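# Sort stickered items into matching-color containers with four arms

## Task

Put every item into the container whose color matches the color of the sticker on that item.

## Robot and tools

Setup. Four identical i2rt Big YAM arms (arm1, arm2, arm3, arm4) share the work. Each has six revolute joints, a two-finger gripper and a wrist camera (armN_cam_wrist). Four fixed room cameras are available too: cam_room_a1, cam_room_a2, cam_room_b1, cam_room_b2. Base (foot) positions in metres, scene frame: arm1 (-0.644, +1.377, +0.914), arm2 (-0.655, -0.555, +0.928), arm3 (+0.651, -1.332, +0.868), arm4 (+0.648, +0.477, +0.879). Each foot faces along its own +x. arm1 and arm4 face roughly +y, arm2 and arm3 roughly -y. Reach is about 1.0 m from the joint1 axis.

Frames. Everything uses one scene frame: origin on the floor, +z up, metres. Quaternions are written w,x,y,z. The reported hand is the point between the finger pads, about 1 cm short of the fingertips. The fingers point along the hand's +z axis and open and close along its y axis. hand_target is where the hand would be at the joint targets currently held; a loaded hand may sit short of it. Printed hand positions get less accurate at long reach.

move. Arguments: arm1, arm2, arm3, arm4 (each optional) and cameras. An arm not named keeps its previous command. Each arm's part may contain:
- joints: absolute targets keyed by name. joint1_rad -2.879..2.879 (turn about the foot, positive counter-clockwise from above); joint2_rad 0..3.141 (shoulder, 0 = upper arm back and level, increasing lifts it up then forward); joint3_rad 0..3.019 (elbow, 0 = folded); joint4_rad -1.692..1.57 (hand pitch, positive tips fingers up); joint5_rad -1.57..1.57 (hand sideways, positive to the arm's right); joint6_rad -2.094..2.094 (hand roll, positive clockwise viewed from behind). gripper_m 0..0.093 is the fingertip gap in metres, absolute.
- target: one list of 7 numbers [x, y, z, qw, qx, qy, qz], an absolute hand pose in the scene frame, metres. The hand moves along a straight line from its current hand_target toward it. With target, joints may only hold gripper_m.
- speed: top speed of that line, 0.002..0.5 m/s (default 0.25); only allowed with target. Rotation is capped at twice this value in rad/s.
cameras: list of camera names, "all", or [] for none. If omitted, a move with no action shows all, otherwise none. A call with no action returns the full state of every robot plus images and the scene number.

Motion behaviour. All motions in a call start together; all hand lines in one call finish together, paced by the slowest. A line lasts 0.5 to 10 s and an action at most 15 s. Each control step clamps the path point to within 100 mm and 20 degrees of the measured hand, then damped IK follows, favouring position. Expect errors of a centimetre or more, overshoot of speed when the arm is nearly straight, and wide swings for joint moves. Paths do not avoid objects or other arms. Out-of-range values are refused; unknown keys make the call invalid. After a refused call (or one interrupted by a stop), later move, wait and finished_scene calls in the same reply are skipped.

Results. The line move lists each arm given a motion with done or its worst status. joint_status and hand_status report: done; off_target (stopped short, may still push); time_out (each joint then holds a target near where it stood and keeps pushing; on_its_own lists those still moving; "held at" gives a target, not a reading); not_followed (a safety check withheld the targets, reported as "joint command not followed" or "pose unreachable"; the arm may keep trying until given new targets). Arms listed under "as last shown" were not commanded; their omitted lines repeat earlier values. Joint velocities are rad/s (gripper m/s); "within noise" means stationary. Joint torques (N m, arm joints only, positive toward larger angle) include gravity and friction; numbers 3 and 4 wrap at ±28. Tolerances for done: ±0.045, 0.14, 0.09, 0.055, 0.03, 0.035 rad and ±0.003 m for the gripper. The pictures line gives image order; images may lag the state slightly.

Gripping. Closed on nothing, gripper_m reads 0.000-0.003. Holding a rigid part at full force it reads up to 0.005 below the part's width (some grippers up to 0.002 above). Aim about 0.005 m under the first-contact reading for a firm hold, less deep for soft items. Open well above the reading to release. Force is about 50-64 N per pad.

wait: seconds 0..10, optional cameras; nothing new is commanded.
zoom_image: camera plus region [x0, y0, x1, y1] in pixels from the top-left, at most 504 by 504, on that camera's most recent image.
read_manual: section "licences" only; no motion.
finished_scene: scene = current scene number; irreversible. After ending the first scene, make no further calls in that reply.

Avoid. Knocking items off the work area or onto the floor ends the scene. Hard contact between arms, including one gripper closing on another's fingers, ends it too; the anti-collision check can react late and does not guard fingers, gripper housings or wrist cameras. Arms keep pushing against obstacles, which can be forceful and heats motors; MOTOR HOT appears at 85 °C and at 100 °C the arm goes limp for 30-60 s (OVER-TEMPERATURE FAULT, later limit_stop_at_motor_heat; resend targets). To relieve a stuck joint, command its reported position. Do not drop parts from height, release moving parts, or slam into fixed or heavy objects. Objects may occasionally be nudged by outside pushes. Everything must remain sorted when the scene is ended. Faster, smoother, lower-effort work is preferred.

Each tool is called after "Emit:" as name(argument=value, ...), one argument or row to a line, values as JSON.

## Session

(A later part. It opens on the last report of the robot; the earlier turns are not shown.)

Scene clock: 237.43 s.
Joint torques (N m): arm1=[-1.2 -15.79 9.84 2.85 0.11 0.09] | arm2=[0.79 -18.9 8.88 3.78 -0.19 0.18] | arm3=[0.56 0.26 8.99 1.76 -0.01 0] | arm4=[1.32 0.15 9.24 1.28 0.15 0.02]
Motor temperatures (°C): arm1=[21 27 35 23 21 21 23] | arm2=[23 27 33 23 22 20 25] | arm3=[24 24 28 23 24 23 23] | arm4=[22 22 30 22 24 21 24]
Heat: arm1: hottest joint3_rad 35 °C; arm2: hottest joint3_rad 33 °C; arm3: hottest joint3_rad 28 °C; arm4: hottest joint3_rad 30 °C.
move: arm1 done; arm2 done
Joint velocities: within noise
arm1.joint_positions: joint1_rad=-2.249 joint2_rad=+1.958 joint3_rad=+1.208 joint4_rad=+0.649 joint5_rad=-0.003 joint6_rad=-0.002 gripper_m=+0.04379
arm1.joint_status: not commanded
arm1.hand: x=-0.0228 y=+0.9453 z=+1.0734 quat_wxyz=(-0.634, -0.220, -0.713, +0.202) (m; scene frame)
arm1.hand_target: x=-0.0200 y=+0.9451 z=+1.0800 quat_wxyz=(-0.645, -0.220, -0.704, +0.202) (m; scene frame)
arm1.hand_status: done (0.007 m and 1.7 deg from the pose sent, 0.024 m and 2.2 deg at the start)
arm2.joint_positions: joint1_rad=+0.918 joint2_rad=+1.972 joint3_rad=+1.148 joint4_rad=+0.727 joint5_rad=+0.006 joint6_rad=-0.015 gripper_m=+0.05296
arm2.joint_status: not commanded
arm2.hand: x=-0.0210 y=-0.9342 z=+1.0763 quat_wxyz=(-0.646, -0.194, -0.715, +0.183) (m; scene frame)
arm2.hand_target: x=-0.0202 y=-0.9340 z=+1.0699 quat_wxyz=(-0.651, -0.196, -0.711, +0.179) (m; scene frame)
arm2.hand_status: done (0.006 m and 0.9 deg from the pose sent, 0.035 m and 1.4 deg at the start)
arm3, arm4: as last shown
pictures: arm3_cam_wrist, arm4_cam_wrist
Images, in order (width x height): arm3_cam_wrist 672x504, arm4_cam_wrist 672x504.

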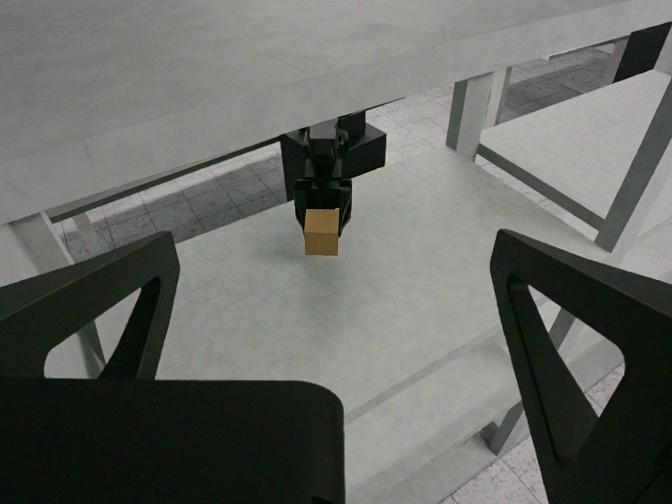

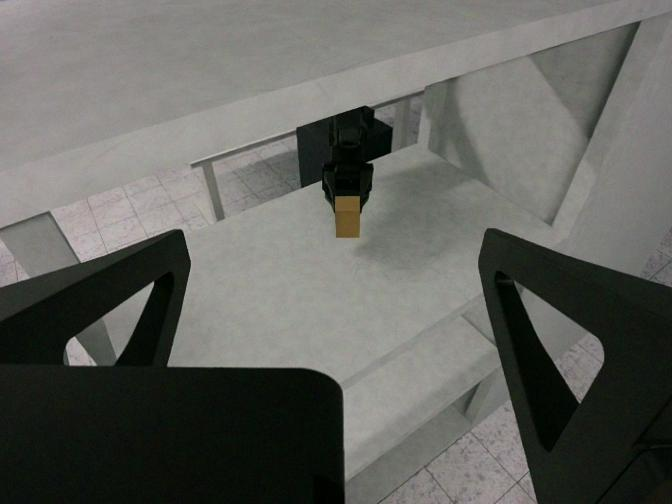

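Emit:
move(
  arm1={"target":[-0.02,0.945,1.06,0.6447,0.2204,0.7035,-0.202],"speed":0.06},
  arm2={"target":[-0.02,-0.934,1.05,0.6513,0.1958,0.7108,-0.1794],"speed":0.06},
)

Emit:
move(
  arm1={"target":[-0.02,0.945,1.045,0.6447,0.2204,0.7035,-0.202],"speed":0.06},
  arm2={"target":[-0.02,-0.934,1.035,0.6513,0.1958,0.7108,-0.1794],"speed":0.06},
  cameras=["arm3_cam_wrist","arm4_cam_wrist"],
)

Emit:
zoom_image(
  camera="arm4_cam_wrist",
  region=[250, 130, 450, 280],
)

Emit:
zoom_image(
  camera="arm3_cam_wrist",
  region=[220, 130, 420, 280],
)

Scene clock: 243.70 s.
Joint torques (N m): arm1=[-1.2 -15.56 9.2 2.71 0.1 0.13] | arm2=[0.79 -18.78 8.32 3.74 -0.18 0.18] | arm3=[0.67 0.26 9.01 1.78 -0.01 0] | arm4=[1.03 0.44 9.13 1.31 0.14 -0.01]
Motor temperatures (°C): arm1=[21 27 34 23 21 21 23] | arm2=[23 27 32 23 22 20 25] | arm3=[24 24 28 23 24 23 23] | arm4=[22 22 30 22 24 21 24]
Heat: arm1: hottest joint3_rad 34 °C; arm2: hottest joint3_rad 32 °C; arm3: hottest joint3_rad 28 °C; arm4: hottest joint3_rad 30 °C.
move: arm1 done; arm2 off_target
Joint velocities: within noise
arm1.joint_positions: joint1_rad=-2.249 joint2_rad=+1.991 joint3_rad=+1.204 joint4_rad=+0.691 joint5_rad=-0.002 joint6_rad=-0.002 gripper_m=+0.04379
arm1.joint_status: not commanded
arm1.hand: x=-0.0223 y=+0.9447 z=+1.0574 quat_wxyz=(-0.636, -0.220, -0.712, +0.202) (m; scene frame)
arm1.hand_target: x=-0.0200 y=+0.9451 z=+1.0600 quat_wxyz=(-0.645, -0.220, -0.704, +0.202) (m; scene frame)
arm1.hand_status: done (0.003 m and 1.4 deg from the pose sent, 0.014 m and 1.7 deg at the start)
arm2.joint_positions: joint1_rad=+0.918 joint2_rad=+2.008 joint3_rad=+1.148 joint4_rad=+0.771 joint5_rad=+0.006 joint6_rad=-0.015 gripper_m=+0.05296
arm2.joint_status: not commanded
arm2.hand: x=-0.0198 y=-0.9349 z=+1.0610 quat_wxyz=(-0.649, -0.193, -0.712, +0.184) (m; scene frame)
arm2.hand_target: x=-0.0202 y=-0.9340 z=+1.0501 quat_wxyz=(-0.651, -0.196, -0.711, +0.179) (m; scene frame)
arm2.hand_status: off_target (0.011 m and 0.7 deg from the pose sent, 0.026 m and 0.9 deg at the start)
arm3, arm4: as last shown
pictures: none

Scene clock: 244.80 s.
Joint torques (N m): arm1=[-1.96 -15.56 8.94 2.71 0.11 0.09] | arm2=[0.73 -18.78 8.01 3.77 -0.18 0.17] | arm3=[0.44 0.15 8.99 1.73 -0.02 0.01] | arm4=[0.97 0.44 9.13 1.32 0.13 0.01]
Motor temperatures (°C): arm1=[21 27 34 23 21 21 23] | arm2=[23 27 32 23 22 20 25] | arm3=[24 24 28 23 24 23 23] | arm4=[22 22 30 22 24 21 24]
Heat: arm1: hottest joint3_rad 34 °C; arm2: hottest joint3_rad 32 °C; arm3: hottest joint3_rad 28 °C; arm4: hottest joint3_rad 30 °C.
move: arm1 done; arm2 off_target
Joint velocities: within noise
arm1.joint_positions: joint1_rad=-2.249 joint2_rad=+2.019 joint3_rad=+1.204 joint4_rad=+0.724 joint5_rad=-0.002 joint6_rad=-0.002 gripper_m=+0.04379
arm1.joint_status: not commanded
arm1.hand: x=-0.0215 y=+0.9440 z=+1.0447 quat_wxyz=(-0.637, -0.219, -0.710, +0.203) (m; scene frame)
arm1.hand_target: x=-0.0200 y=+0.9450 z=+1.0450 quat_wxyz=(-0.645, -0.220, -0.704, +0.202) (m; scene frame)
arm1.hand_status: done (0.002 m and 1.1 deg from the pose sent, 0.013 m and 1.4 deg at the start)
arm2.joint_positions: joint1_rad=+0.918 joint2_rad=+2.038 joint3_rad=+1.148 joint4_rad=+0.803 joint5_rad=+0.005 joint6_rad=-0.015 gripper_m=+0.05296
arm2.joint_status: not commanded
arm2.hand: x=-0.0193 y=-0.9351 z=+1.0472 quat_wxyz=(-0.650, -0.193, -0.712, +0.184) (m; scene frame)
arm2.hand_target: x=-0.0202 y=-0.9339 z=+1.0351 quat_wxyz=(-0.651, -0.196, -0.711, +0.179) (m; scene frame)
arm2.hand_status: off_target (0.012 m and 0.7 deg from the pose sent, 0.026 m and 0.7 deg at the start)
arm3, arm4: as last shown
pictures: arm3_cam_wrist, arm4_cam_wrist
Images, in order (width x height): arm3_cam_wrist 672x504, arm4_cam_wrist 672x504.

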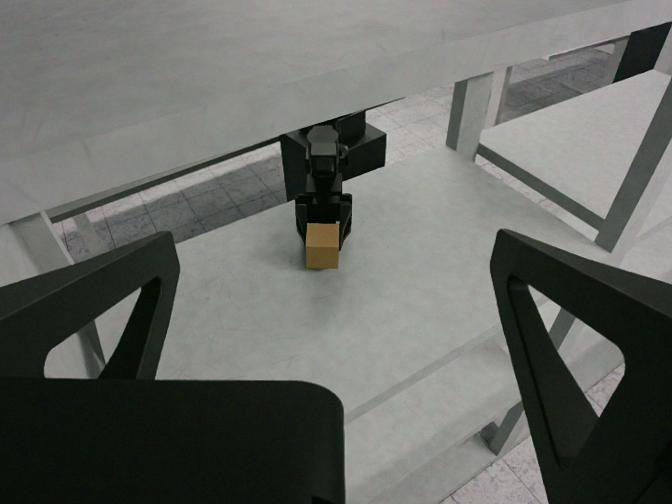

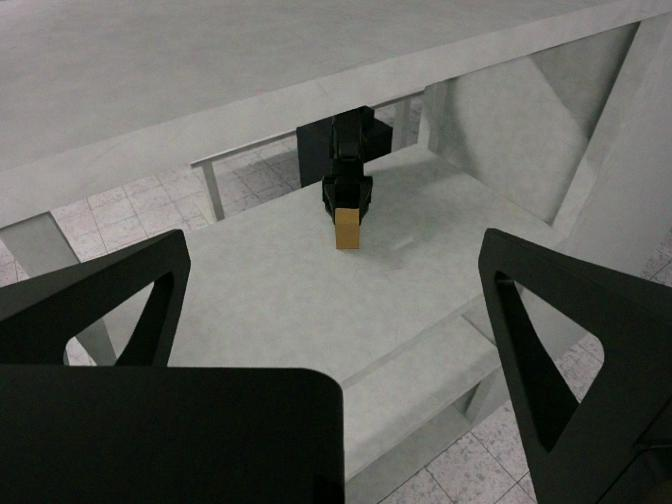

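Scaled by 2.520.

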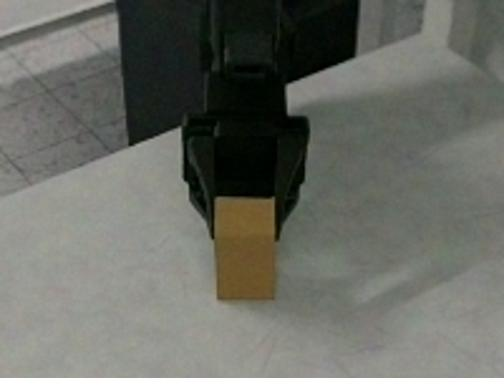

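Scaled by 2.520.

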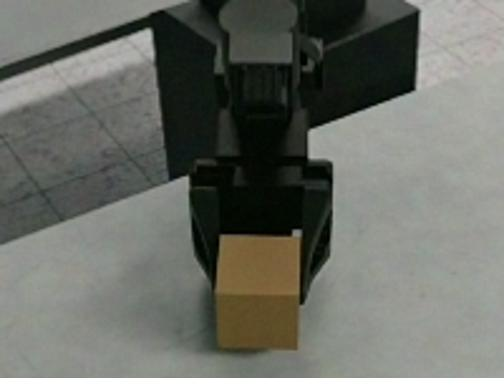

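Emit:
move(
  arm1={"target":[-0.02,0.945,1.035,0.6447,0.2204,0.7035,-0.202],"speed":0.05},
  arm2={"target":[-0.02,-0.934,1.025,0.6513,0.1958,0.7108,-0.1794],"speed":0.05},
)

Emit:
move(
  arm1={"target":[-0.02,0.945,1.026,0.6447,0.2204,0.7035,-0.202],"speed":0.05},
  arm2={"target":[-0.02,-0.934,1.017,0.6513,0.1958,0.7108,-0.1794],"speed":0.05},
  cameras=["arm3_cam_wrist","arm4_cam_wrist"],
)

Emit:
zoom_image(
  camera="arm4_cam_wrist",
  region=[300, 190, 400, 265],
)

Emit:
zoom_image(
  camera="arm3_cam_wrist",
  region=[270, 210, 370, 285],
)

Scene clock: 252.10 s.
Joint torques (N m): arm1=[-1.49 -15.21 8.57 2.56 0.1 0.14] | arm2=[0.73 -18.73 7.9 3.81 -0.19 0.18] | arm3=[0.56 0.03 8.99 1.85 -0.02 -0.01] | arm4=[1.2 -0.09 9.18 1.33 0.14 0.04]
Motor temperatures (°C): arm1=[21 26 34 23 21 21 23] | arm2=[23 27 31 23 22 20 25] | arm3=[24 24 28 23 24 23 23] | arm4=[22 22 30 22 24 21 24]
Heat: arm1: hottest joint3_rad 34 °C; arm2: hottest joint3_rad 31 °C; arm3: hottest joint3_rad 28 °C; arm4: hottest joint3_rad 30 °C.
move: arm1 done; arm2 off_target
Joint velocities: within noise
arm1.joint_positions: joint1_rad=-2.249 joint2_rad=+2.031 joint3_rad=+1.204 joint4_rad=+0.748 joint5_rad=-0.002 joint6_rad=-0.002 gripper_m=+0.04379
arm1.joint_status: not commanded
arm1.hand: x=-0.0210 y=+0.9436 z=+1.0422 quat_wxyz=(-0.642, -0.218, -0.706, +0.204) (m; scene frame)
arm1.hand_target: x=-0.0201 y=+0.9451 z=+1.0350 quat_wxyz=(-0.645, -0.220, -0.704, +0.202) (m; scene frame)
arm1.hand_status: done (0.007 m and 0.6 deg from the pose sent, 0.010 m and 1.1 deg at the start)
arm2.joint_positions: joint1_rad=+0.918 joint2_rad=+2.058 joint3_rad=+1.148 joint4_rad=+0.823 joint5_rad=+0.005 joint6_rad=-0.015 gripper_m=+0.05296
arm2.joint_status: not commanded
arm2.hand: x=-0.0192 y=-0.9351 z=+1.0379 quat_wxyz=(-0.650, -0.193, -0.712, +0.184) (m; scene frame)
arm2.hand_target: x=-0.0203 y=-0.9339 z=+1.0252 quat_wxyz=(-0.651, -0.196, -0.711, +0.179) (m; scene frame)
arm2.hand_status: off_target (0.013 m and 0.7 deg from the pose sent, 0.022 m and 0.7 deg at the start)
arm3.joint_positions: joint1_rad=-1.979 joint2_rad=+0.606 joint3_rad=+1.292 joint4_rad=-0.799 joint5_rad=+0.001 joint6_rad=-0.006 gripper_m=+0.09401
arm3.joint_status: not commanded
arm3.hand: x=+0.3993 y=-1.1757 z=+1.4813 quat_wxyz=(+0.172, -0.722, +0.197, +0.641) (m; scene frame)
arm3.hand_target: x=+0.4047 y=-1.1753 z=+1.4868 quat_wxyz=(+0.174, -0.716, +0.202, +0.645) (m; scene frame)
arm3.hand_status: not commanded
arm4.joint_positions: joint1_rad=+0.896 joint2_rad=+0.608 joint3_rad=+1.282 joint4_rad=-0.794 joint5_rad=-0.001 joint6_rad=+0.002 gripper_m=+0.09401
arm4.joint_status: not commanded
arm4.hand: x=+0.4110 y=+0.6503 z=+1.4910 quat_wxyz=(-0.199, +0.711, -0.230, -0.634) (m; scene frame)
arm4.hand_target: x=+0.4169 y=+0.6452 z=+1.5014 quat_wxyz=(-0.201, +0.706, -0.226, -0.641) (m; scene frame)
arm4.hand_status: not commanded
pictures: none

Scene clock: 253.07 s.
Joint torques (N m): arm1=[-1.44 -14.56 8.4 2.45 0.11 0.11] | arm2=[0.67 -18.84 7.83 3.74 -0.18 0.19] | arm3=[0.56 0.15 8.98 1.78 -0.03 0] | arm4=[0.97 0.44 9.17 1.4 0.15 0.04]
Motor temperatures (°C): arm1=[21 26 34 23 21 21 23] | arm2=[23 27 31 23 22 20 25] | arm3=[24 24 28 23 24 23 23] | arm4=[22 22 30 22 24 21 24]
Heat: arm1: hottest joint3_rad 34 °C; arm2: hottest joint3_rad 31 °C; arm3: hottest joint3_rad 28 °C; arm4: hottest joint3_rad 30 °C.
move: arm1 off_target; arm2 off_target
Joint velocities: within noise
arm1.joint_positions: joint1_rad=-2.249 joint2_rad=+2.040 joint3_rad=+1.204 joint4_rad=+0.774 joint5_rad=-0.002 joint6_rad=-0.002 gripper_m=+0.04379
arm1.joint_status: not commanded
arm1.hand: x=-0.0206 y=+0.9433 z=+1.0415 quat_wxyz=(-0.647, -0.217, -0.701, +0.206) (m; scene frame)
arm1.hand_target: x=-0.0202 y=+0.9452 z=+1.0262 quat_wxyz=(-0.645, -0.220, -0.704, +0.202) (m; scene frame)
arm1.hand_status: off_target (0.016 m and 0.8 deg from the pose sent, 0.016 m and 0.6 deg at the start)
arm2.joint_positions: joint1_rad=+0.918 joint2_rad=+2.075 joint3_rad=+1.148 joint4_rad=+0.841 joint5_rad=+0.005 joint6_rad=-0.015 gripper_m=+0.05296
arm2.joint_status: not commanded
arm2.hand: x=-0.0192 y=-0.9351 z=+1.0302 quat_wxyz=(-0.650, -0.193, -0.711, +0.184) (m; scene frame)
arm2.hand_target: x=-0.0203 y=-0.9339 z=+1.0170 quat_wxyz=(-0.651, -0.196, -0.711, +0.179) (m; scene frame)
arm2.hand_status: off_target (0.013 m and 0.7 deg from the pose sent, 0.021 m and 0.7 deg at the start)
arm3, arm4: as last shown
pictures: arm3_cam_wrist, arm4_cam_wrist
Images, in order (width x height): arm3_cam_wrist 672x504, arm4_cam_wrist 672x504.

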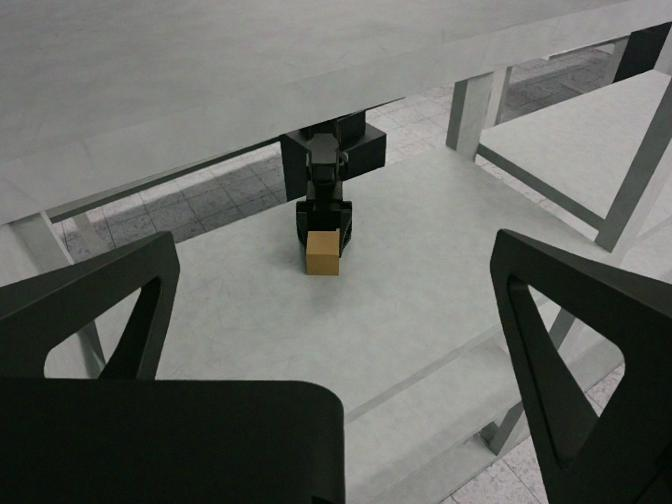

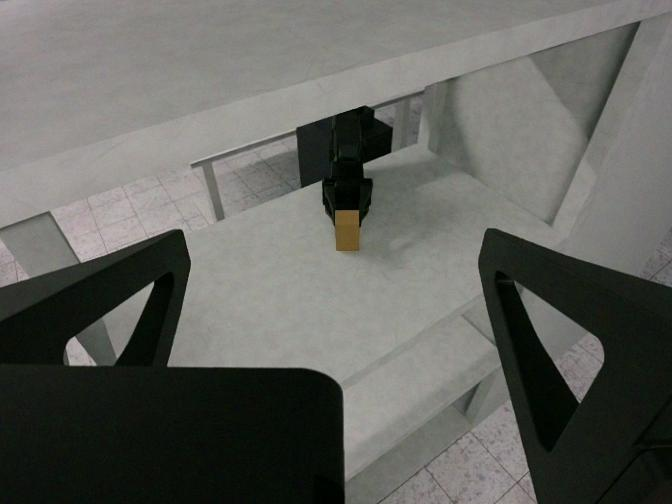

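Scaled by 5.040.

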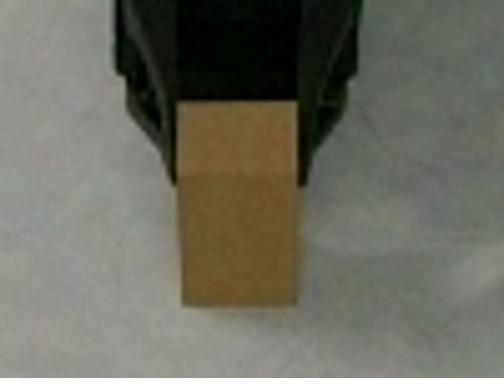

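Scaled by 5.040.

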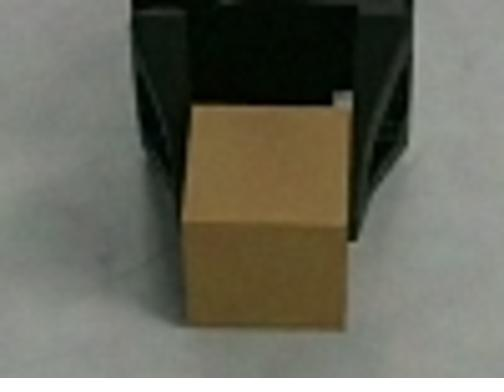

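Emit:
move(
  arm2={"target":[-0.02,-0.934,1.009,0.6513,0.1958,0.7108,-0.1794],"speed":0.05},
)

Emit:
move(
  arm1={"target":[-0.02,0.945,1.035,0.6447,0.2204,0.7035,-0.202],"speed":0.05},
  arm2={"target":[-0.02,-0.934,1.003,0.6513,0.1958,0.7108,-0.1794],"speed":0.05},
  cameras=["arm3_cam_wrist"],
)

Emit:
zoom_image(
  camera="arm3_cam_wrist",
  region=[270, 210, 370, 285],
)

Scene clock: 259.73 s.
Joint torques (N m): arm1=[-1.32 -15.03 8.32 2.44 0.07 0.13] | arm2=[0.79 -18.14 7.76 3.52 -0.19 0.18] | arm3=[0.44 0.21 8.99 1.81 -0.02 0.01] | arm4=[0.73 0.5 9.18 1.29 0.16 0.01]
Motor temperatures (°C): arm1=[21 27 33 23 21 21 23] | arm2=[23 27 31 23 22 20 25] | arm3=[24 24 28 23 24 23 23] | arm4=[22 22 30 22 24 21 24]
Heat: arm1: hottest joint3_rad 33 °C; arm2: hottest joint3_rad 31 °C; arm3: hottest joint3_rad 28 °C; arm4: hottest joint3_rad 30 °C.
move: arm2 off_target
Joint velocities: within noise
arm1, arm3, arm4: as last shown
arm2.joint_positions: joint1_rad=+0.918 joint2_rad=+2.084 joint3_rad=+1.148 joint4_rad=+0.863 joint5_rad=+0.005 joint6_rad=-0.015 gripper_m=+0.05296
arm2.joint_status: not commanded
arm2.hand: x=-0.0190 y=-0.9351 z=+1.0291 quat_wxyz=(-0.655, -0.192, -0.707, +0.186) (m; scene frame)
arm2.hand_target: x=-0.0205 y=-0.9338 z=+1.0091 quat_wxyz=(-0.651, -0.196, -0.711, +0.179) (m; scene frame)
arm2.hand_status: off_target (0.020 m and 1.0 deg from the pose sent, 0.021 m and 0.7 deg at the start)
pictures: none

Scene clock: 260.70 s.
Joint torques (N m): arm1=[-1.49 -16.09 8.28 1.77 0.06 0.13] | arm2=[0.85 -17.44 7.79 3.37 -0.19 0.15] | arm3=[0.56 0.21 8.99 1.8 -0.02 -0.01] | arm4=[1.55 0.03 9.21 1.24 0.13 0.01]
Motor temperatures (°C): arm1=[21 27 33 23 21 21 23] | arm2=[23 27 31 23 22 20 25] | arm3=[24 24 28 23 24 23 23] | arm4=[22 22 30 22 24 21 24]
Heat: arm1: hottest joint3_rad 33 °C; arm2: hottest joint3_rad 31 °C; arm3: hottest joint3_rad 28 °C; arm4: hottest joint3_rad 30 °C.
move: arm1 done; arm2 off_target
Joint velocities: within noise
arm1.joint_positions: joint1_rad=-2.249 joint2_rad=+2.040 joint3_rad=+1.204 joint4_rad=+0.774 joint5_rad=-0.002 joint6_rad=-0.002 gripper_m=+0.04379
arm1.joint_status: not commanded
arm1.hand: x=-0.0206 y=+0.9433 z=+1.0415 quat_wxyz=(-0.647, -0.217, -0.701, +0.206) (m; scene frame)
arm1.hand_target: x=-0.0200 y=+0.9450 z=+1.0351 quat_wxyz=(-0.645, -0.220, -0.704, +0.202) (m; scene frame)
arm1.hand_status: done (0.007 m and 0.8 deg from the pose sent, 0.007 m and 0.8 deg at the start)
arm2.joint_positions: joint1_rad=+0.918 joint2_rad=+2.089 joint3_rad=+1.148 joint4_rad=+0.879 joint5_rad=+0.005 joint6_rad=-0.013 gripper_m=+0.05296
arm2.joint_status: not commanded
arm2.hand: x=-0.0189 y=-0.9352 z=+1.0293 quat_wxyz=(-0.659, -0.192, -0.703, +0.186) (m; scene frame)
arm2.hand_target: x=-0.0208 y=-0.9336 z=+1.0034 quat_wxyz=(-0.651, -0.196, -0.711, +0.179) (m; scene frame)
arm2.hand_status: off_target (0.026 m and 1.5 deg from the pose sent, 0.026 m and 1.1 deg at the start)
arm3, arm4: as last shown
pictures: arm3_cam_wrist
Images, in order (width x height): arm3_cam_wrist 672x504.

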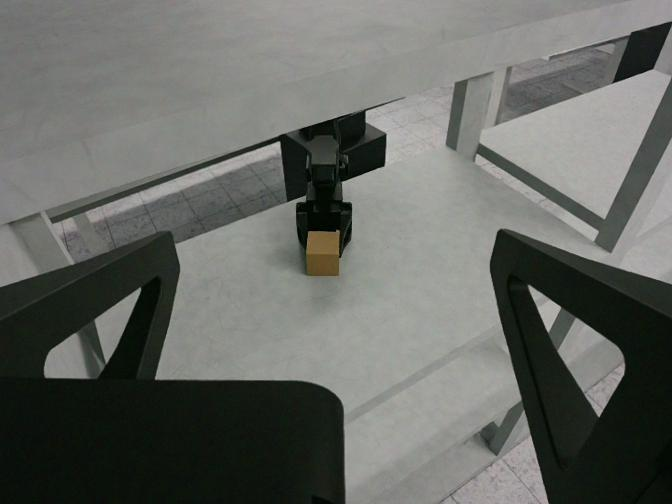

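Scaled by 5.040.

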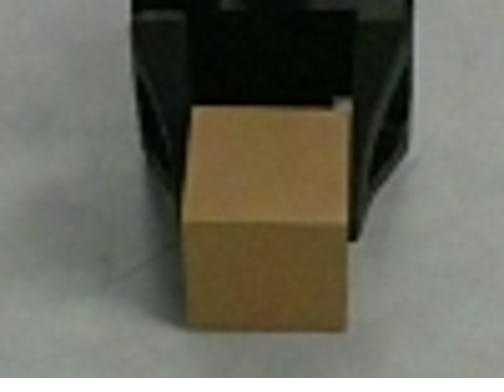

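Emit:
move(
  arm1={"joints":{"gripper_m":0.062}},
  arm2={"target":[-0.019,-0.935,1.024,0.6513,0.1958,0.7108,-0.1794],"speed":0.05,"joints":{"gripper_m":0.072}},
)

Emit:
move(
  arm1={"target":[-0.27,1.118,1.06,0.6447,0.2204,0.7035,-0.202],"speed":0.15},
  arm2={"target":[-0.27,-0.785,1.05,0.6513,0.1958,0.7108,-0.1794],"speed":0.15},
  cameras=["arm1_cam_wrist","arm2_cam_wrist","arm3_cam_wrist","arm4_cam_wrist"],
)

Scene clock: 265.97 s.
Joint torques (N m): arm1=[-1.44 -16.26 8.54 1.65 0.07 0.12] | arm2=[0.56 -21.19 8.08 1.61 -0.2 0.15] | arm3=[0.56 0.15 8.98 1.8 -0.01 0.01] | arm4=[1.08 0.15 9.22 1.36 0.13 0.05]
Motor temperatures (°C): arm1=[21 27 33 23 21 21 23] | arm2=[23 27 30 23 22 20 25] | arm3=[24 24 28 23 24 23 23] | arm4=[22 21 31 22 24 21 24]
Heat: arm1: hottest joint3_rad 33 °C; arm2: hottest joint3_rad 30 °C; arm3: hottest joint3_rad 28 °C; arm4: hottest joint3_rad 31 °C.
move: arm1 done; arm2 done
Joint velocities: within noise
arm1.joint_positions: joint1_rad=-2.249 joint2_rad=+2.040 joint3_rad=+1.204 joint4_rad=+0.774 joint5_rad=-0.002 joint6_rad=-0.001 gripper_m=+0.06196
arm1.joint_status: all done
arm1.hand: x=-0.0206 y=+0.9433 z=+1.0415 quat_wxyz=(-0.647, -0.217, -0.701, +0.206) (m; scene frame)
arm1.hand_target: x=-0.0200 y=+0.9451 z=+1.0351 quat_wxyz=(-0.645, -0.220, -0.704, +0.202) (m; scene frame)
arm1.hand_status: not commanded
arm2.joint_positions: joint1_rad=+0.918 joint2_rad=+2.089 joint3_rad=+1.148 joint4_rad=+0.876 joint5_rad=+0.005 joint6_rad=-0.012 gripper_m=+0.07193
arm2.joint_status: all done
arm2.hand: x=-0.0189 y=-0.9352 z=+1.0287 quat_wxyz=(-0.658, -0.192, -0.704, +0.186) (m; scene frame)
arm2.hand_target: x=-0.0191 y=-0.9350 z=+1.0238 quat_wxyz=(-0.651, -0.196, -0.711, +0.179) (m; scene frame)
arm2.hand_status: done (0.005 m and 1.4 deg from the pose sent, 0.005 m and 1.5 deg at the start)
arm3, arm4: as last shown
pictures: none

Scene clock: 268.53 s.
Joint torques (N m): arm1=[-1.61 -6.48 6.41 2.43 -0.04 0.06] | arm2=[0.79 -10.52 4.68 3.51 -0.12 0.14] | arm3=[0.56 0.15 8.98 1.77 -0.02 0] | arm4=[1.44 -0.21 9.14 1.37 0.15 0.03]
Motor temperatures (°C): arm1=[21 27 33 23 21 21 23] | arm2=[23 27 30 23 22 20 25] | arm3=[24 24 28 23 24 23 23] | arm4=[22 21 31 22 24 21 24]
Heat: arm1: hottest joint3_rad 33 °C; arm2: hottest joint3_rad 30 °C; arm3: hottest joint3_rad 28 °C; arm4: hottest joint3_rad 31 °C.
move: arm1 done; arm2 done
Joint velocities: within noise
arm1.joint_positions: joint1_rad=-2.249 joint2_rad=+1.450 joint3_rad=+0.314 joint4_rad=+1.032 joint5_rad=+0.000 joint6_rad=+0.006 gripper_m=+0.06196
arm1.joint_status: not commanded
arm1.hand: x=-0.2717 y=+1.1182 z=+1.0501 quat_wxyz=(-0.634, -0.224, -0.713, +0.200) (m; scene frame)
arm1.hand_target: x=-0.2701 y=+1.1180 z=+1.0599 quat_wxyz=(-0.645, -0.220, -0.704, +0.202) (m; scene frame)
arm1.hand_status: done (0.010 m and 1.8 deg from the pose sent, 0.305 m and 0.7 deg at the start)
arm2.joint_positions: joint1_rad=+0.918 joint2_rad=+1.580 joint3_rad=+0.301 joint4_rad=+1.166 joint5_rad=+0.005 joint6_rad=-0.011 gripper_m=+0.07193
arm2.joint_status: not commanded
arm2.hand: x=-0.2693 y=-0.7866 z=+1.0429 quat_wxyz=(-0.641, -0.196, -0.719, +0.181) (m; scene frame)
arm2.hand_target: x=-0.2700 y=-0.7851 z=+1.0499 quat_wxyz=(-0.651, -0.196, -0.711, +0.179) (m; scene frame)
arm2.hand_status: done (0.007 m and 1.5 deg from the pose sent, 0.293 m and 1.4 deg at the start)
arm3, arm4: as last shown
pictures: arm1_cam_wrist, arm2_cam_wrist, arm3_cam_wrist, arm4_cam_wrist
Images, in order (width x height): arm1_cam_wrist 672x504, arm2_cam_wrist 672x504, arm3_cam_wrist 672x504, arm4_cam_wrist 672x504.

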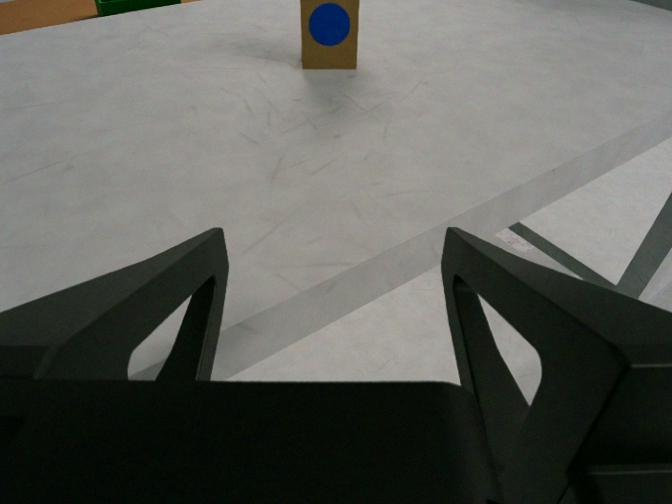

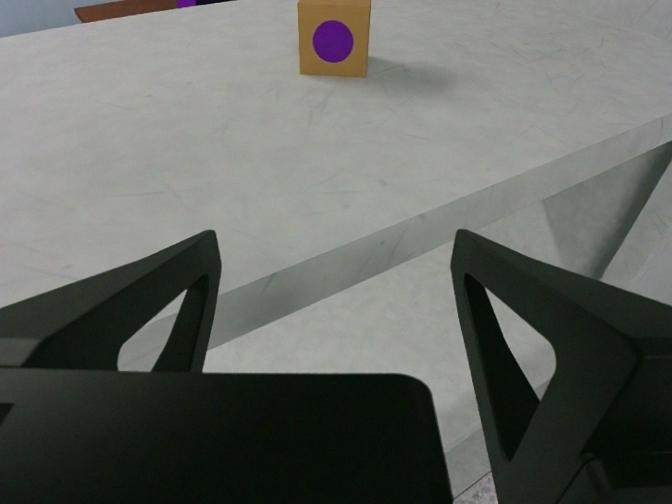

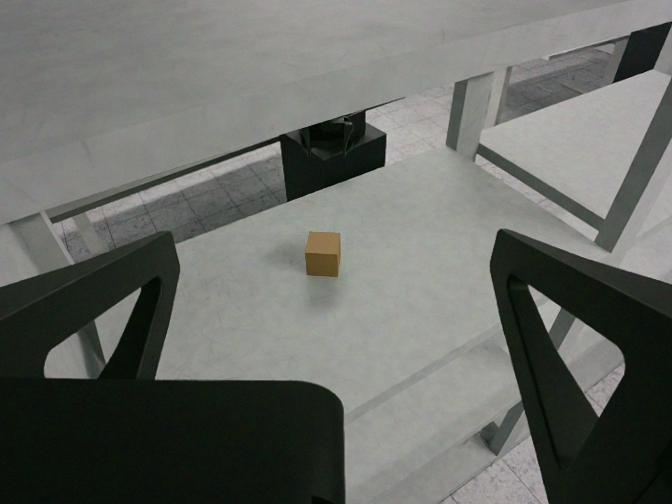

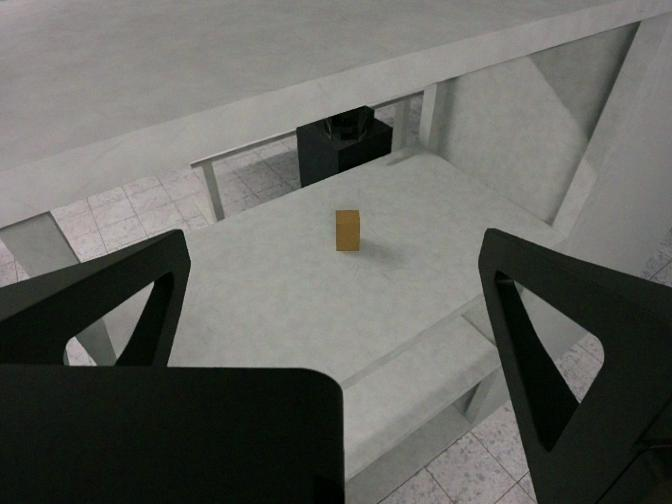

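Emit:
move(
  arm4={"target":[0.353,0.684,1.1,0.2032,-0.7032,0.2217,0.6443]},
  arm3={"target":[0.341,-1.148,1.1,0.1788,-0.711,0.1952,0.6515]},
)

Emit:
move(
  arm4={"target":[0.090,0.866,1.08,0.2032,-0.7032,0.2217,0.6443],"speed":0.2},
  arm3={"target":[0.095,-1.003,1.075,0.1788,-0.711,0.1952,0.6515],"speed":0.2},
  arm1={"target":[-0.35,1.174,1.1,0.6447,0.2204,0.7035,-0.202],"speed":0.15},
  arm2={"target":[-0.35,-0.737,1.1,0.6513,0.1958,0.7108,-0.1794],"speed":0.15},
  cameras=["arm3_cam_wrist","arm4_cam_wrist","arm1_cam_wrist","arm2_cam_wrist"],
)

Scene clock: 279.80 s.
Joint torques (N m): arm1=[-1.49 -5.83 6.24 2.47 -0.06 0.02] | arm2=[0.85 -10.4 4.66 3.48 -0.11 0.15] | arm3=[2.26 -1.49 9.07 2.59 0.11 -0.09] | arm4=[1.85 -1.67 9.1 2.17 0.23 -0.03]
Motor temperatures (°C): arm1=[21 26 32 23 21 21 22] | arm2=[23 27 29 23 22 20 24] | arm3=[24 23 28 23 24 23 23] | arm4=[22 21 31 22 24 21 24]
Heat: arm1: hottest joint3_rad 32 °C; arm2: hottest joint3_rad 29 °C; arm3: hottest joint3_rad 28 °C; arm4: hottest joint3_rad 31 °C.
move: arm3 done; arm4 off_target
Joint velocities: within noise
arm1, arm2: as last shown
arm3.joint_positions: joint1_rad=-1.979 joint2_rad=+0.667 joint3_rad=+0.225 joint4_rad=+0.340 joint5_rad=+0.017 joint6_rad=-0.006 gripper_m=+0.09401
arm3.joint_status: not commanded
arm3.hand: x=+0.3432 y=-1.1446 z=+1.0940 quat_wxyz=(+0.179, -0.717, +0.202, +0.643) (m; scene frame)
arm3.hand_target: x=+0.3411 y=-1.1479 z=+1.0999 quat_wxyz=(+0.179, -0.711, +0.195, +0.651) (m; scene frame)
arm3.hand_status: done (0.007 m and 1.4 deg from the pose sent, 0.387 m and 2.0 deg at the start)
arm4.joint_positions: joint1_rad=+0.904 joint2_rad=+0.717 joint3_rad=+0.193 joint4_rad=+0.404 joint5_rad=+0.005 joint6_rad=+0.002 gripper_m=+0.09401
arm4.joint_status: not commanded
arm4.hand: x=+0.3562 y=+0.6844 z=+1.0898 quat_wxyz=(-0.199, +0.711, -0.229, -0.634) (m; scene frame)
arm4.hand_target: x=+0.3532 y=+0.6839 z=+1.0999 quat_wxyz=(-0.203, +0.703, -0.222, -0.644) (m; scene frame)
arm4.hand_status: off_target (0.011 m and 1.8 deg from the pose sent, 0.397 m and 1.9 deg at the start)
pictures: none

Scene clock: 282.07 s.
Joint torques (N m): arm1=[-1.44 -0.09 9.74 1.57 -0.04 0.06] | arm2=[1.14 -3.9 8.12 1.95 0.07 0.14] | arm3=[1.67 -14.74 10.61 1.58 -0.1 -0.1] | arm4=[1.26 -15.44 9.8 1.1 0.15 -0.06]
Motor temperatures (°C): arm1=[21 26 32 23 21 21 22] | arm2=[23 27 29 23 22 20 24] | arm3=[24 23 28 23 24 23 23] | arm4=[22 22 31 22 24 21 24]
Heat: arm1: hottest joint3_rad 32 °C; arm2: hottest joint3_rad 29 °C; arm3: hottest joint3_rad 28 °C; arm4: hottest joint3_rad 31 °C.
move: arm1 done; arm2 done; arm3 off_target; arm4 off_target
Joint velocities: within noise
arm1.joint_positions: joint1_rad=-2.249 joint2_rad=+0.826 joint3_rad=+0.126 joint4_rad=+0.635 joint5_rad=+0.000 joint6_rad=+0.006 gripper_m=+0.06196
arm1.joint_status: not commanded
arm1.hand: x=-0.3501 y=+1.1734 z=+1.1016 quat_wxyz=(-0.647, -0.220, -0.701, +0.204) (m; scene frame)
arm1.hand_target: x=-0.3500 y=+1.1740 z=+1.1001 quat_wxyz=(-0.645, -0.220, -0.703, +0.202) (m; scene frame)
arm1.hand_status: done (0.002 m and 0.5 deg from the pose sent, 0.108 m and 1.8 deg at the start)
arm2.joint_positions: joint1_rad=+0.918 joint2_rad=+0.930 joint3_rad=+0.113 joint4_rad=+0.753 joint5_rad=+0.005 joint6_rad=-0.011 gripper_m=+0.07193
arm2.joint_status: not commanded
arm2.hand: x=-0.3475 y=-0.7404 z=+1.1082 quat_wxyz=(-0.658, -0.192, -0.704, +0.185) (m; scene frame)
arm2.hand_target: x=-0.3501 y=-0.7371 z=+1.1000 quat_wxyz=(-0.651, -0.196, -0.711, +0.180) (m; scene frame)
arm2.hand_status: done (0.009 m and 1.4 deg from the pose sent, 0.111 m and 1.5 deg at the start)
arm3.joint_positions: joint1_rad=-1.979 joint2_rad=+1.655 joint3_rad=+0.842 joint4_rad=+0.707 joint5_rad=+0.013 joint6_rad=-0.006 gripper_m=+0.09401
arm3.joint_status: not commanded
arm3.hand: x=+0.1076 y=-1.0082 z=+1.0607 quat_wxyz=(+0.177, -0.719, +0.201, +0.642) (m; scene frame)
arm3.hand_target: x=+0.0959 y=-1.0034 z=+1.0751 quat_wxyz=(+0.179, -0.711, +0.195, +0.651) (m; scene frame)
arm3.hand_status: off_target (0.020 m and 1.6 deg from the pose sent, 0.286 m and 1.4 deg at the start)
arm4.joint_positions: joint1_rad=+0.904 joint2_rad=+1.743 joint3_rad=+0.946 joint4_rad=+0.699 joint5_rad=+0.005 joint6_rad=+0.002 gripper_m=+0.09401
arm4.joint_status: not commanded
arm4.hand: x=+0.1025 y=+0.8618 z=+1.0749 quat_wxyz=(-0.201, +0.705, -0.227, -0.642) (m; scene frame)
arm4.hand_target: x=+0.0905 y=+0.8656 z=+1.0802 quat_wxyz=(-0.203, +0.703, -0.222, -0.644) (m; scene frame)
arm4.hand_status: off_target (0.014 m and 0.7 deg from the pose sent, 0.322 m and 1.8 deg at the start)
pictures: arm1_cam_wrist, arm2_cam_wrist, arm3_cam_wrist, arm4_cam_wrist
Images, in order (width x height): arm1_cam_wrist 672x504, arm2_cam_wrist 672x504, arm3_cam_wrist 672x504, arm4_cam_wrist 672x504.

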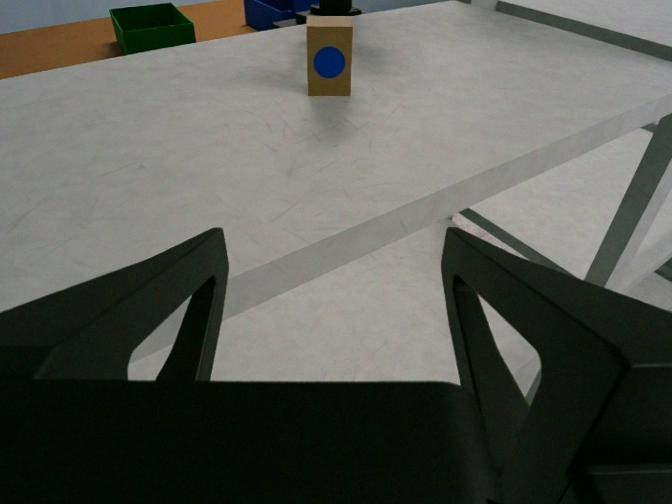

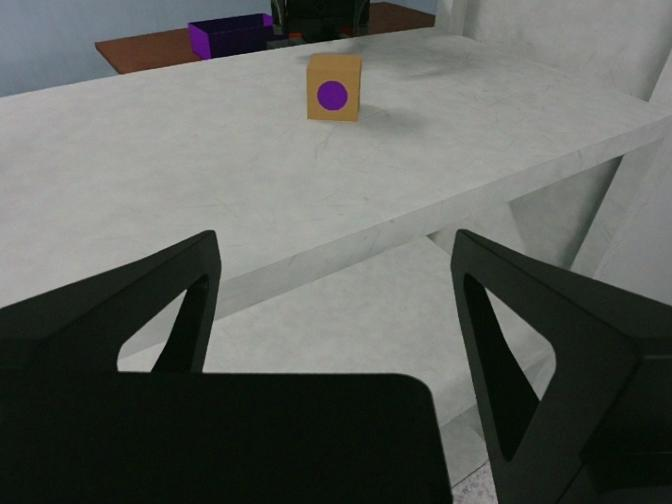

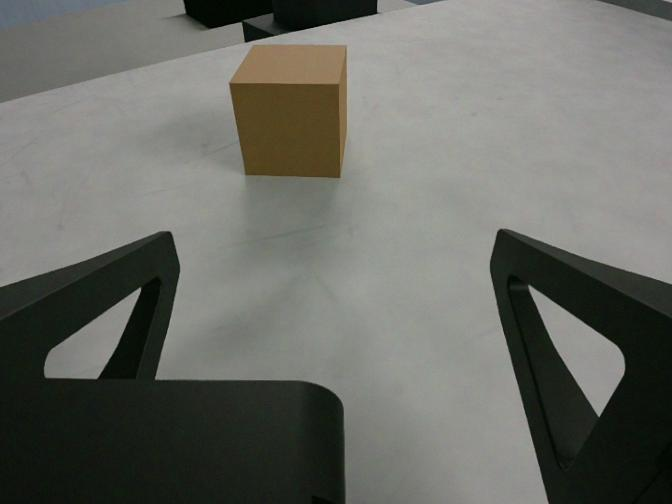

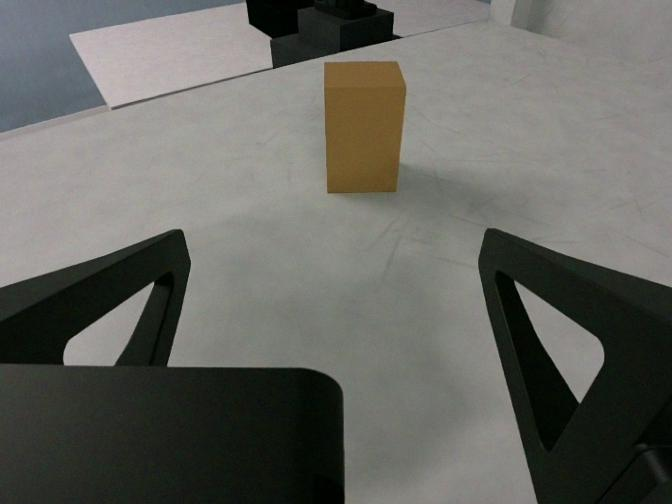

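Emit:
move(
  arm4={"target":[0.045,0.916,1.055,0.2032,-0.7032,0.2217,0.6443],"speed":0.15},
  arm3={"target":[0.03,-0.986,1.055,0.1788,-0.711,0.1952,0.6515],"speed":0.15},
  cameras=["arm3_cam_wrist","arm4_cam_wrist"],
)

Scene clock: 293.17 s.
Joint torques (N m): arm1=[-1.61 0.21 9.68 1.47 -0.08 0.02] | arm2=[1.14 -3.78 8.09 1.94 0.07 0.14] | arm3=[2.32 -17.79 11 1.59 0.1 -0.06] | arm4=[0.21 -18.14 10.41 1.21 -0.05 -0.06]
Motor temperatures (°C): arm1=[21 26 31 23 21 21 22] | arm2=[23 26 29 23 22 20 24] | arm3=[24 24 29 23 24 23 23] | arm4=[22 22 31 22 24 21 24]
Heat: arm1: hottest joint3_rad 31 °C; arm2: hottest joint3_rad 29 °C; arm3: hottest joint3_rad 29 °C; arm4: hottest joint3_rad 31 °C.
move: arm3 off_target; arm4 off_target
Joint velocities: within noise
arm1, arm2: as last shown
arm3.joint_positions: joint1_rad=-1.955 joint2_rad=+1.827 joint3_rad=+1.021 joint4_rad=+0.695 joint5_rad=+0.041 joint6_rad=-0.006 gripper_m=+0.09401
arm3.joint_status: not commanded
arm3.hand: x=+0.0466 y=-0.9868 z=+1.0384 quat_wxyz=(+0.178, -0.720, +0.201, +0.639) (m; scene frame)
arm3.hand_target: x=+0.0312 y=-0.9866 z=+1.0550 quat_wxyz=(+0.179, -0.711, +0.195, +0.651) (m; scene frame)
arm3.hand_status: off_target (0.024 m and 1.9 deg from the pose sent, 0.081 m and 1.6 deg at the start)
arm4.joint_positions: joint1_rad=+0.887 joint2_rad=+1.919 joint3_rad=+1.133 joint4_rad=+0.680 joint5_rad=-0.017 joint6_rad=+0.002 gripper_m=+0.09401
arm4.joint_status: not commanded
arm4.hand: x=+0.0551 y=+0.9054 z=+1.0474 quat_wxyz=(-0.198, +0.707, -0.227, -0.640) (m; scene frame)
arm4.hand_target: x=+0.0458 y=+0.9155 z=+1.0553 quat_wxyz=(-0.203, +0.703, -0.222, -0.644) (m; scene frame)
arm4.hand_status: off_target (0.016 m and 1.1 deg from the pose sent, 0.081 m and 0.7 deg at the start)
pictures: arm3_cam_wrist, arm4_cam_wrist
Images, in order (width x height): arm3_cam_wrist 672x504, arm4_cam_wrist 672x504.

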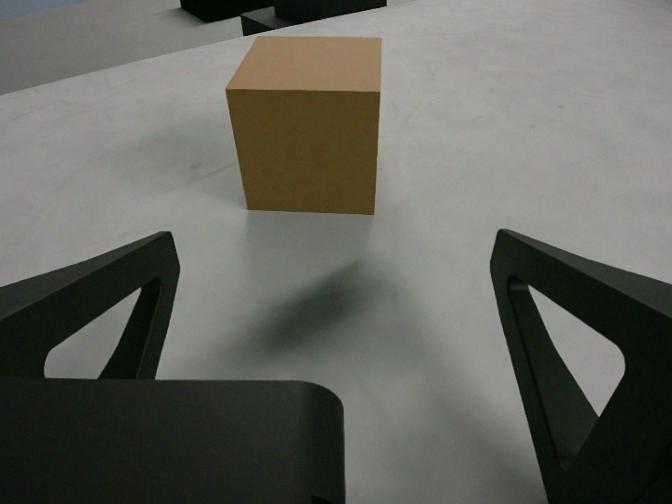

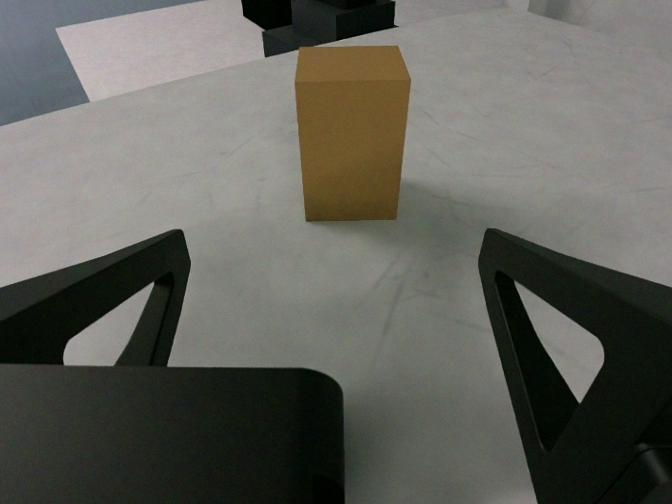

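Emit:
move(
  arm4={"target":[-0.020,0.967,1.048,0.2032,-0.7032,0.2217,0.6443],"speed":0.12},
  arm3={"target":[-0.042,-0.954,1.047,0.1788,-0.711,0.1952,0.6515],"speed":0.12},
  cameras=["arm3_cam_wrist","arm4_cam_wrist"],
)

Scene clock: 299.40 s.
Joint torques (N m): arm1=[-1.44 0.56 9.85 1.52 -0.06 0.04] | arm2=[1.14 -3.9 8.09 1.95 0.07 0.15] | arm3=[2.55 -20.25 11.66 1.48 0.06 -0.05] | arm4=[0.32 -20.72 11.17 1.18 -0.08 -0.07]
Motor temperatures (°C): arm1=[21 26 31 23 21 21 22] | arm2=[23 26 29 22 22 20 24] | arm3=[24 24 29 23 24 23 23] | arm4=[22 22 32 22 24 21 24]
Heat: arm1: hottest joint3_rad 31 °C; arm2: hottest joint3_rad 29 °C; arm3: hottest joint3_rad 29 °C; arm4: hottest joint3_rad 32 °C.
move: arm3 off_target; arm4 off_target
Joint velocities: within noise
arm1, arm2: as last shown
arm3.joint_positions: joint1_rad=-1.949 joint2_rad=+1.987 joint3_rad=+1.276 joint4_rad=+0.609 joint5_rad=+0.051 joint6_rad=-0.007 gripper_m=+0.09401
arm3.joint_status: not commanded
arm3.hand: x=-0.0239 y=-0.9512 z=+1.0364 quat_wxyz=(+0.181, -0.717, +0.201, +0.642) (m; scene frame)
arm3.hand_target: x=-0.0407 y=-0.9547 z=+1.0472 quat_wxyz=(+0.179, -0.711, +0.195, +0.652) (m; scene frame)
arm3.hand_status: off_target (0.021 m and 1.5 deg from the pose sent, 0.095 m and 1.9 deg at the start)
arm4.joint_positions: joint1_rad=+0.886 joint2_rad=+2.087 joint3_rad=+1.418 joint4_rad=+0.569 joint5_rad=-0.021 joint6_rad=+0.002 gripper_m=+0.09401
arm4.joint_status: not commanded
arm4.hand: x=-0.0118 y=+0.9542 z=+1.0453 quat_wxyz=(-0.198, +0.706, -0.225, -0.642) (m; scene frame)
arm4.hand_target: x=-0.0189 y=+0.9665 z=+1.0481 quat_wxyz=(-0.203, +0.703, -0.222, -0.644) (m; scene frame)
arm4.hand_status: off_target (0.015 m and 0.9 deg from the pose sent, 0.097 m and 1.1 deg at the start)
pictures: arm3_cam_wrist, arm4_cam_wrist
Images, in order (width x height): arm3_cam_wrist 672x504, arm4_cam_wrist 672x504.

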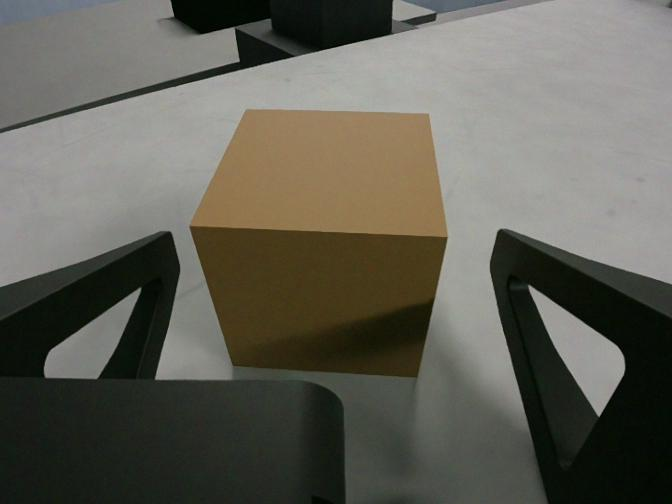

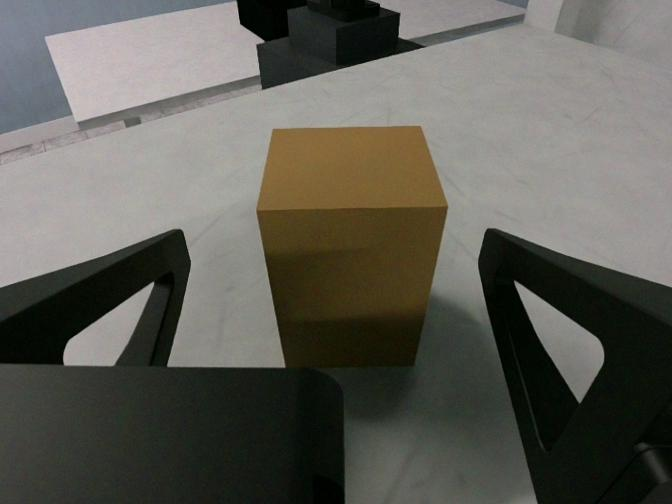

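Emit:
move(
  arm4={"target":[-0.044,0.986,1.048,0.2032,-0.7032,0.2217,0.6443],"speed":0.1},
  arm3={"target":[-0.069,-0.943,1.045,0.1788,-0.711,0.1952,0.6515],"speed":0.1},
)

Emit:
move(
  arm4={"joints":{"gripper_m":0.026}},
  arm3={"joints":{"gripper_m":0.034}},
  cameras=["arm3_cam_wrist","arm4_cam_wrist"],
)

Scene clock: 305.93 s.
Joint torques (N m): arm1=[-1.96 0.5 9.72 1.47 -0.03 0.08] | arm2=[1.26 -3.78 8.09 1.94 0.08 0.14] | arm3=[2.67 -21.01 12.03 1.44 0.09 -0.04] | arm4=[0.15 -21.83 11.52 1.09 -0.08 -0.06]
Motor temperatures (°C): arm1=[21 25 31 23 21 21 22] | arm2=[23 26 29 22 22 20 24] | arm3=[24 24 29 23 24 23 23] | arm4=[22 22 32 22 24 21 24]
Heat: arm1: hottest joint3_rad 31 °C; arm2: hottest joint3_rad 29 °C; arm3: hottest joint3_rad 29 °C; arm4: hottest joint3_rad 32 °C.
move: arm3 off_target; arm4 off_target
Joint velocities: within noise
arm1, arm2: as last shown
arm3.joint_positions: joint1_rad=-1.945 joint2_rad=+2.045 joint3_rad=+1.379 joint4_rad=+0.568 joint5_rad=+0.055 joint6_rad=-0.008 gripper_m=+0.09401
arm3.joint_status: not commanded
arm3.hand: x=-0.0506 y=-0.9393 z=+1.0375 quat_wxyz=(+0.182, -0.716, +0.201, +0.644) (m; scene frame)
arm3.hand_target: x=-0.0677 y=-0.9437 z=+1.0451 quat_wxyz=(+0.179, -0.711, +0.195, +0.651) (m; scene frame)
arm3.hand_status: off_target (0.020 m and 1.3 deg from the pose sent, 0.047 m and 1.5 deg at the start)
arm4.joint_positions: joint1_rad=+0.884 joint2_rad=+2.148 joint3_rad=+1.537 joint4_rad=+0.514 joint5_rad=-0.022 joint6_rad=+0.002 gripper_m=+0.09401
arm4.joint_status: not commanded
arm4.hand: x=-0.0362 y=+0.9732 z=+1.0480 quat_wxyz=(-0.198, +0.705, -0.225, -0.643) (m; scene frame)
arm4.hand_target: x=-0.0429 y=+0.9854 z=+1.0480 quat_wxyz=(-0.203, +0.703, -0.222, -0.644) (m; scene frame)
arm4.hand_status: off_target (0.015 m and 0.8 deg from the pose sent, 0.045 m and 0.9 deg at the start)
pictures: none

Scene clock: 306.60 s.
Joint torques (N m): arm1=[-2.08 0.38 9.72 1.36 -0.05 0.08] | arm2=[1.2 -3.9 8.08 1.95 0.08 0.14] | arm3=[2.49 -21.01 12.01 1.48 0.04 -0.04] | arm4=[0.32 -22.24 11.51 1.09 -0.02 -0.03]
Motor temperatures (°C): arm1=[21 25 31 23 21 21 22] | arm2=[23 26 29 22 22 20 24] | arm3=[24 24 29 23 24 23 23] | arm4=[22 22 32 22 24 21 24]
Heat: arm1: hottest joint3_rad 31 °C; arm2: hottest joint3_rad 29 °C; arm3: hottest joint3_rad 29 °C; arm4: hottest joint3_rad 32 °C.
move: arm3 off_target; arm4 off_target
Joint velocities: within noise
arm1, arm2: as last shown
arm3.joint_positions: joint1_rad=-1.944 joint2_rad=+2.045 joint3_rad=+1.379 joint4_rad=+0.568 joint5_rad=+0.056 joint6_rad=-0.008 gripper_m=+0.05319
arm3.joint_status: gripper_m off_target (ended at +0.05322, target +0.03400)
arm3.hand: x=-0.0508 y=-0.9398 z=+1.0374 quat_wxyz=(+0.182, -0.716, +0.201, +0.644) (m; scene frame)
arm3.hand_target: x=-0.0678 y=-0.9439 z=+1.0452 quat_wxyz=(+0.179, -0.711, +0.195, +0.652) (m; scene frame)
arm3.hand_status: not commanded
arm4.joint_positions: joint1_rad=+0.884 joint2_rad=+2.148 joint3_rad=+1.537 joint4_rad=+0.514 joint5_rad=-0.023 joint6_rad=+0.002 gripper_m=+0.04399
arm4.joint_status: gripper_m off_target (ended at +0.04402, target +0.02600)
arm4.hand: x=-0.0361 y=+0.9733 z=+1.0480 quat_wxyz=(-0.198, +0.705, -0.225, -0.643) (m; scene frame)
arm4.hand_target: x=-0.0428 y=+0.9854 z=+1.0480 quat_wxyz=(-0.203, +0.703, -0.222, -0.644) (m; scene frame)
arm4.hand_status: not commanded
pictures: arm3_cam_wrist, arm4_cam_wrist
Images, in order (width x height): arm3_cam_wrist 672x504, arm4_cam_wrist 672x504.

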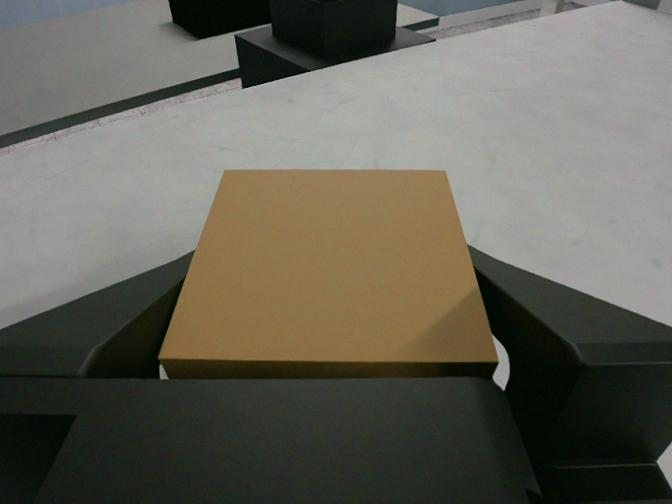

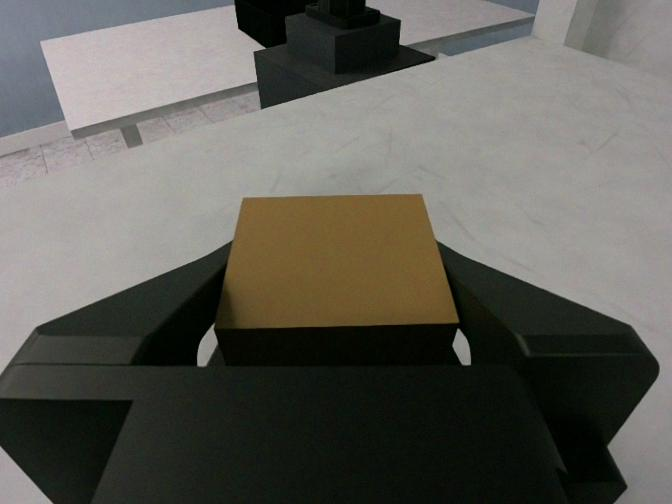

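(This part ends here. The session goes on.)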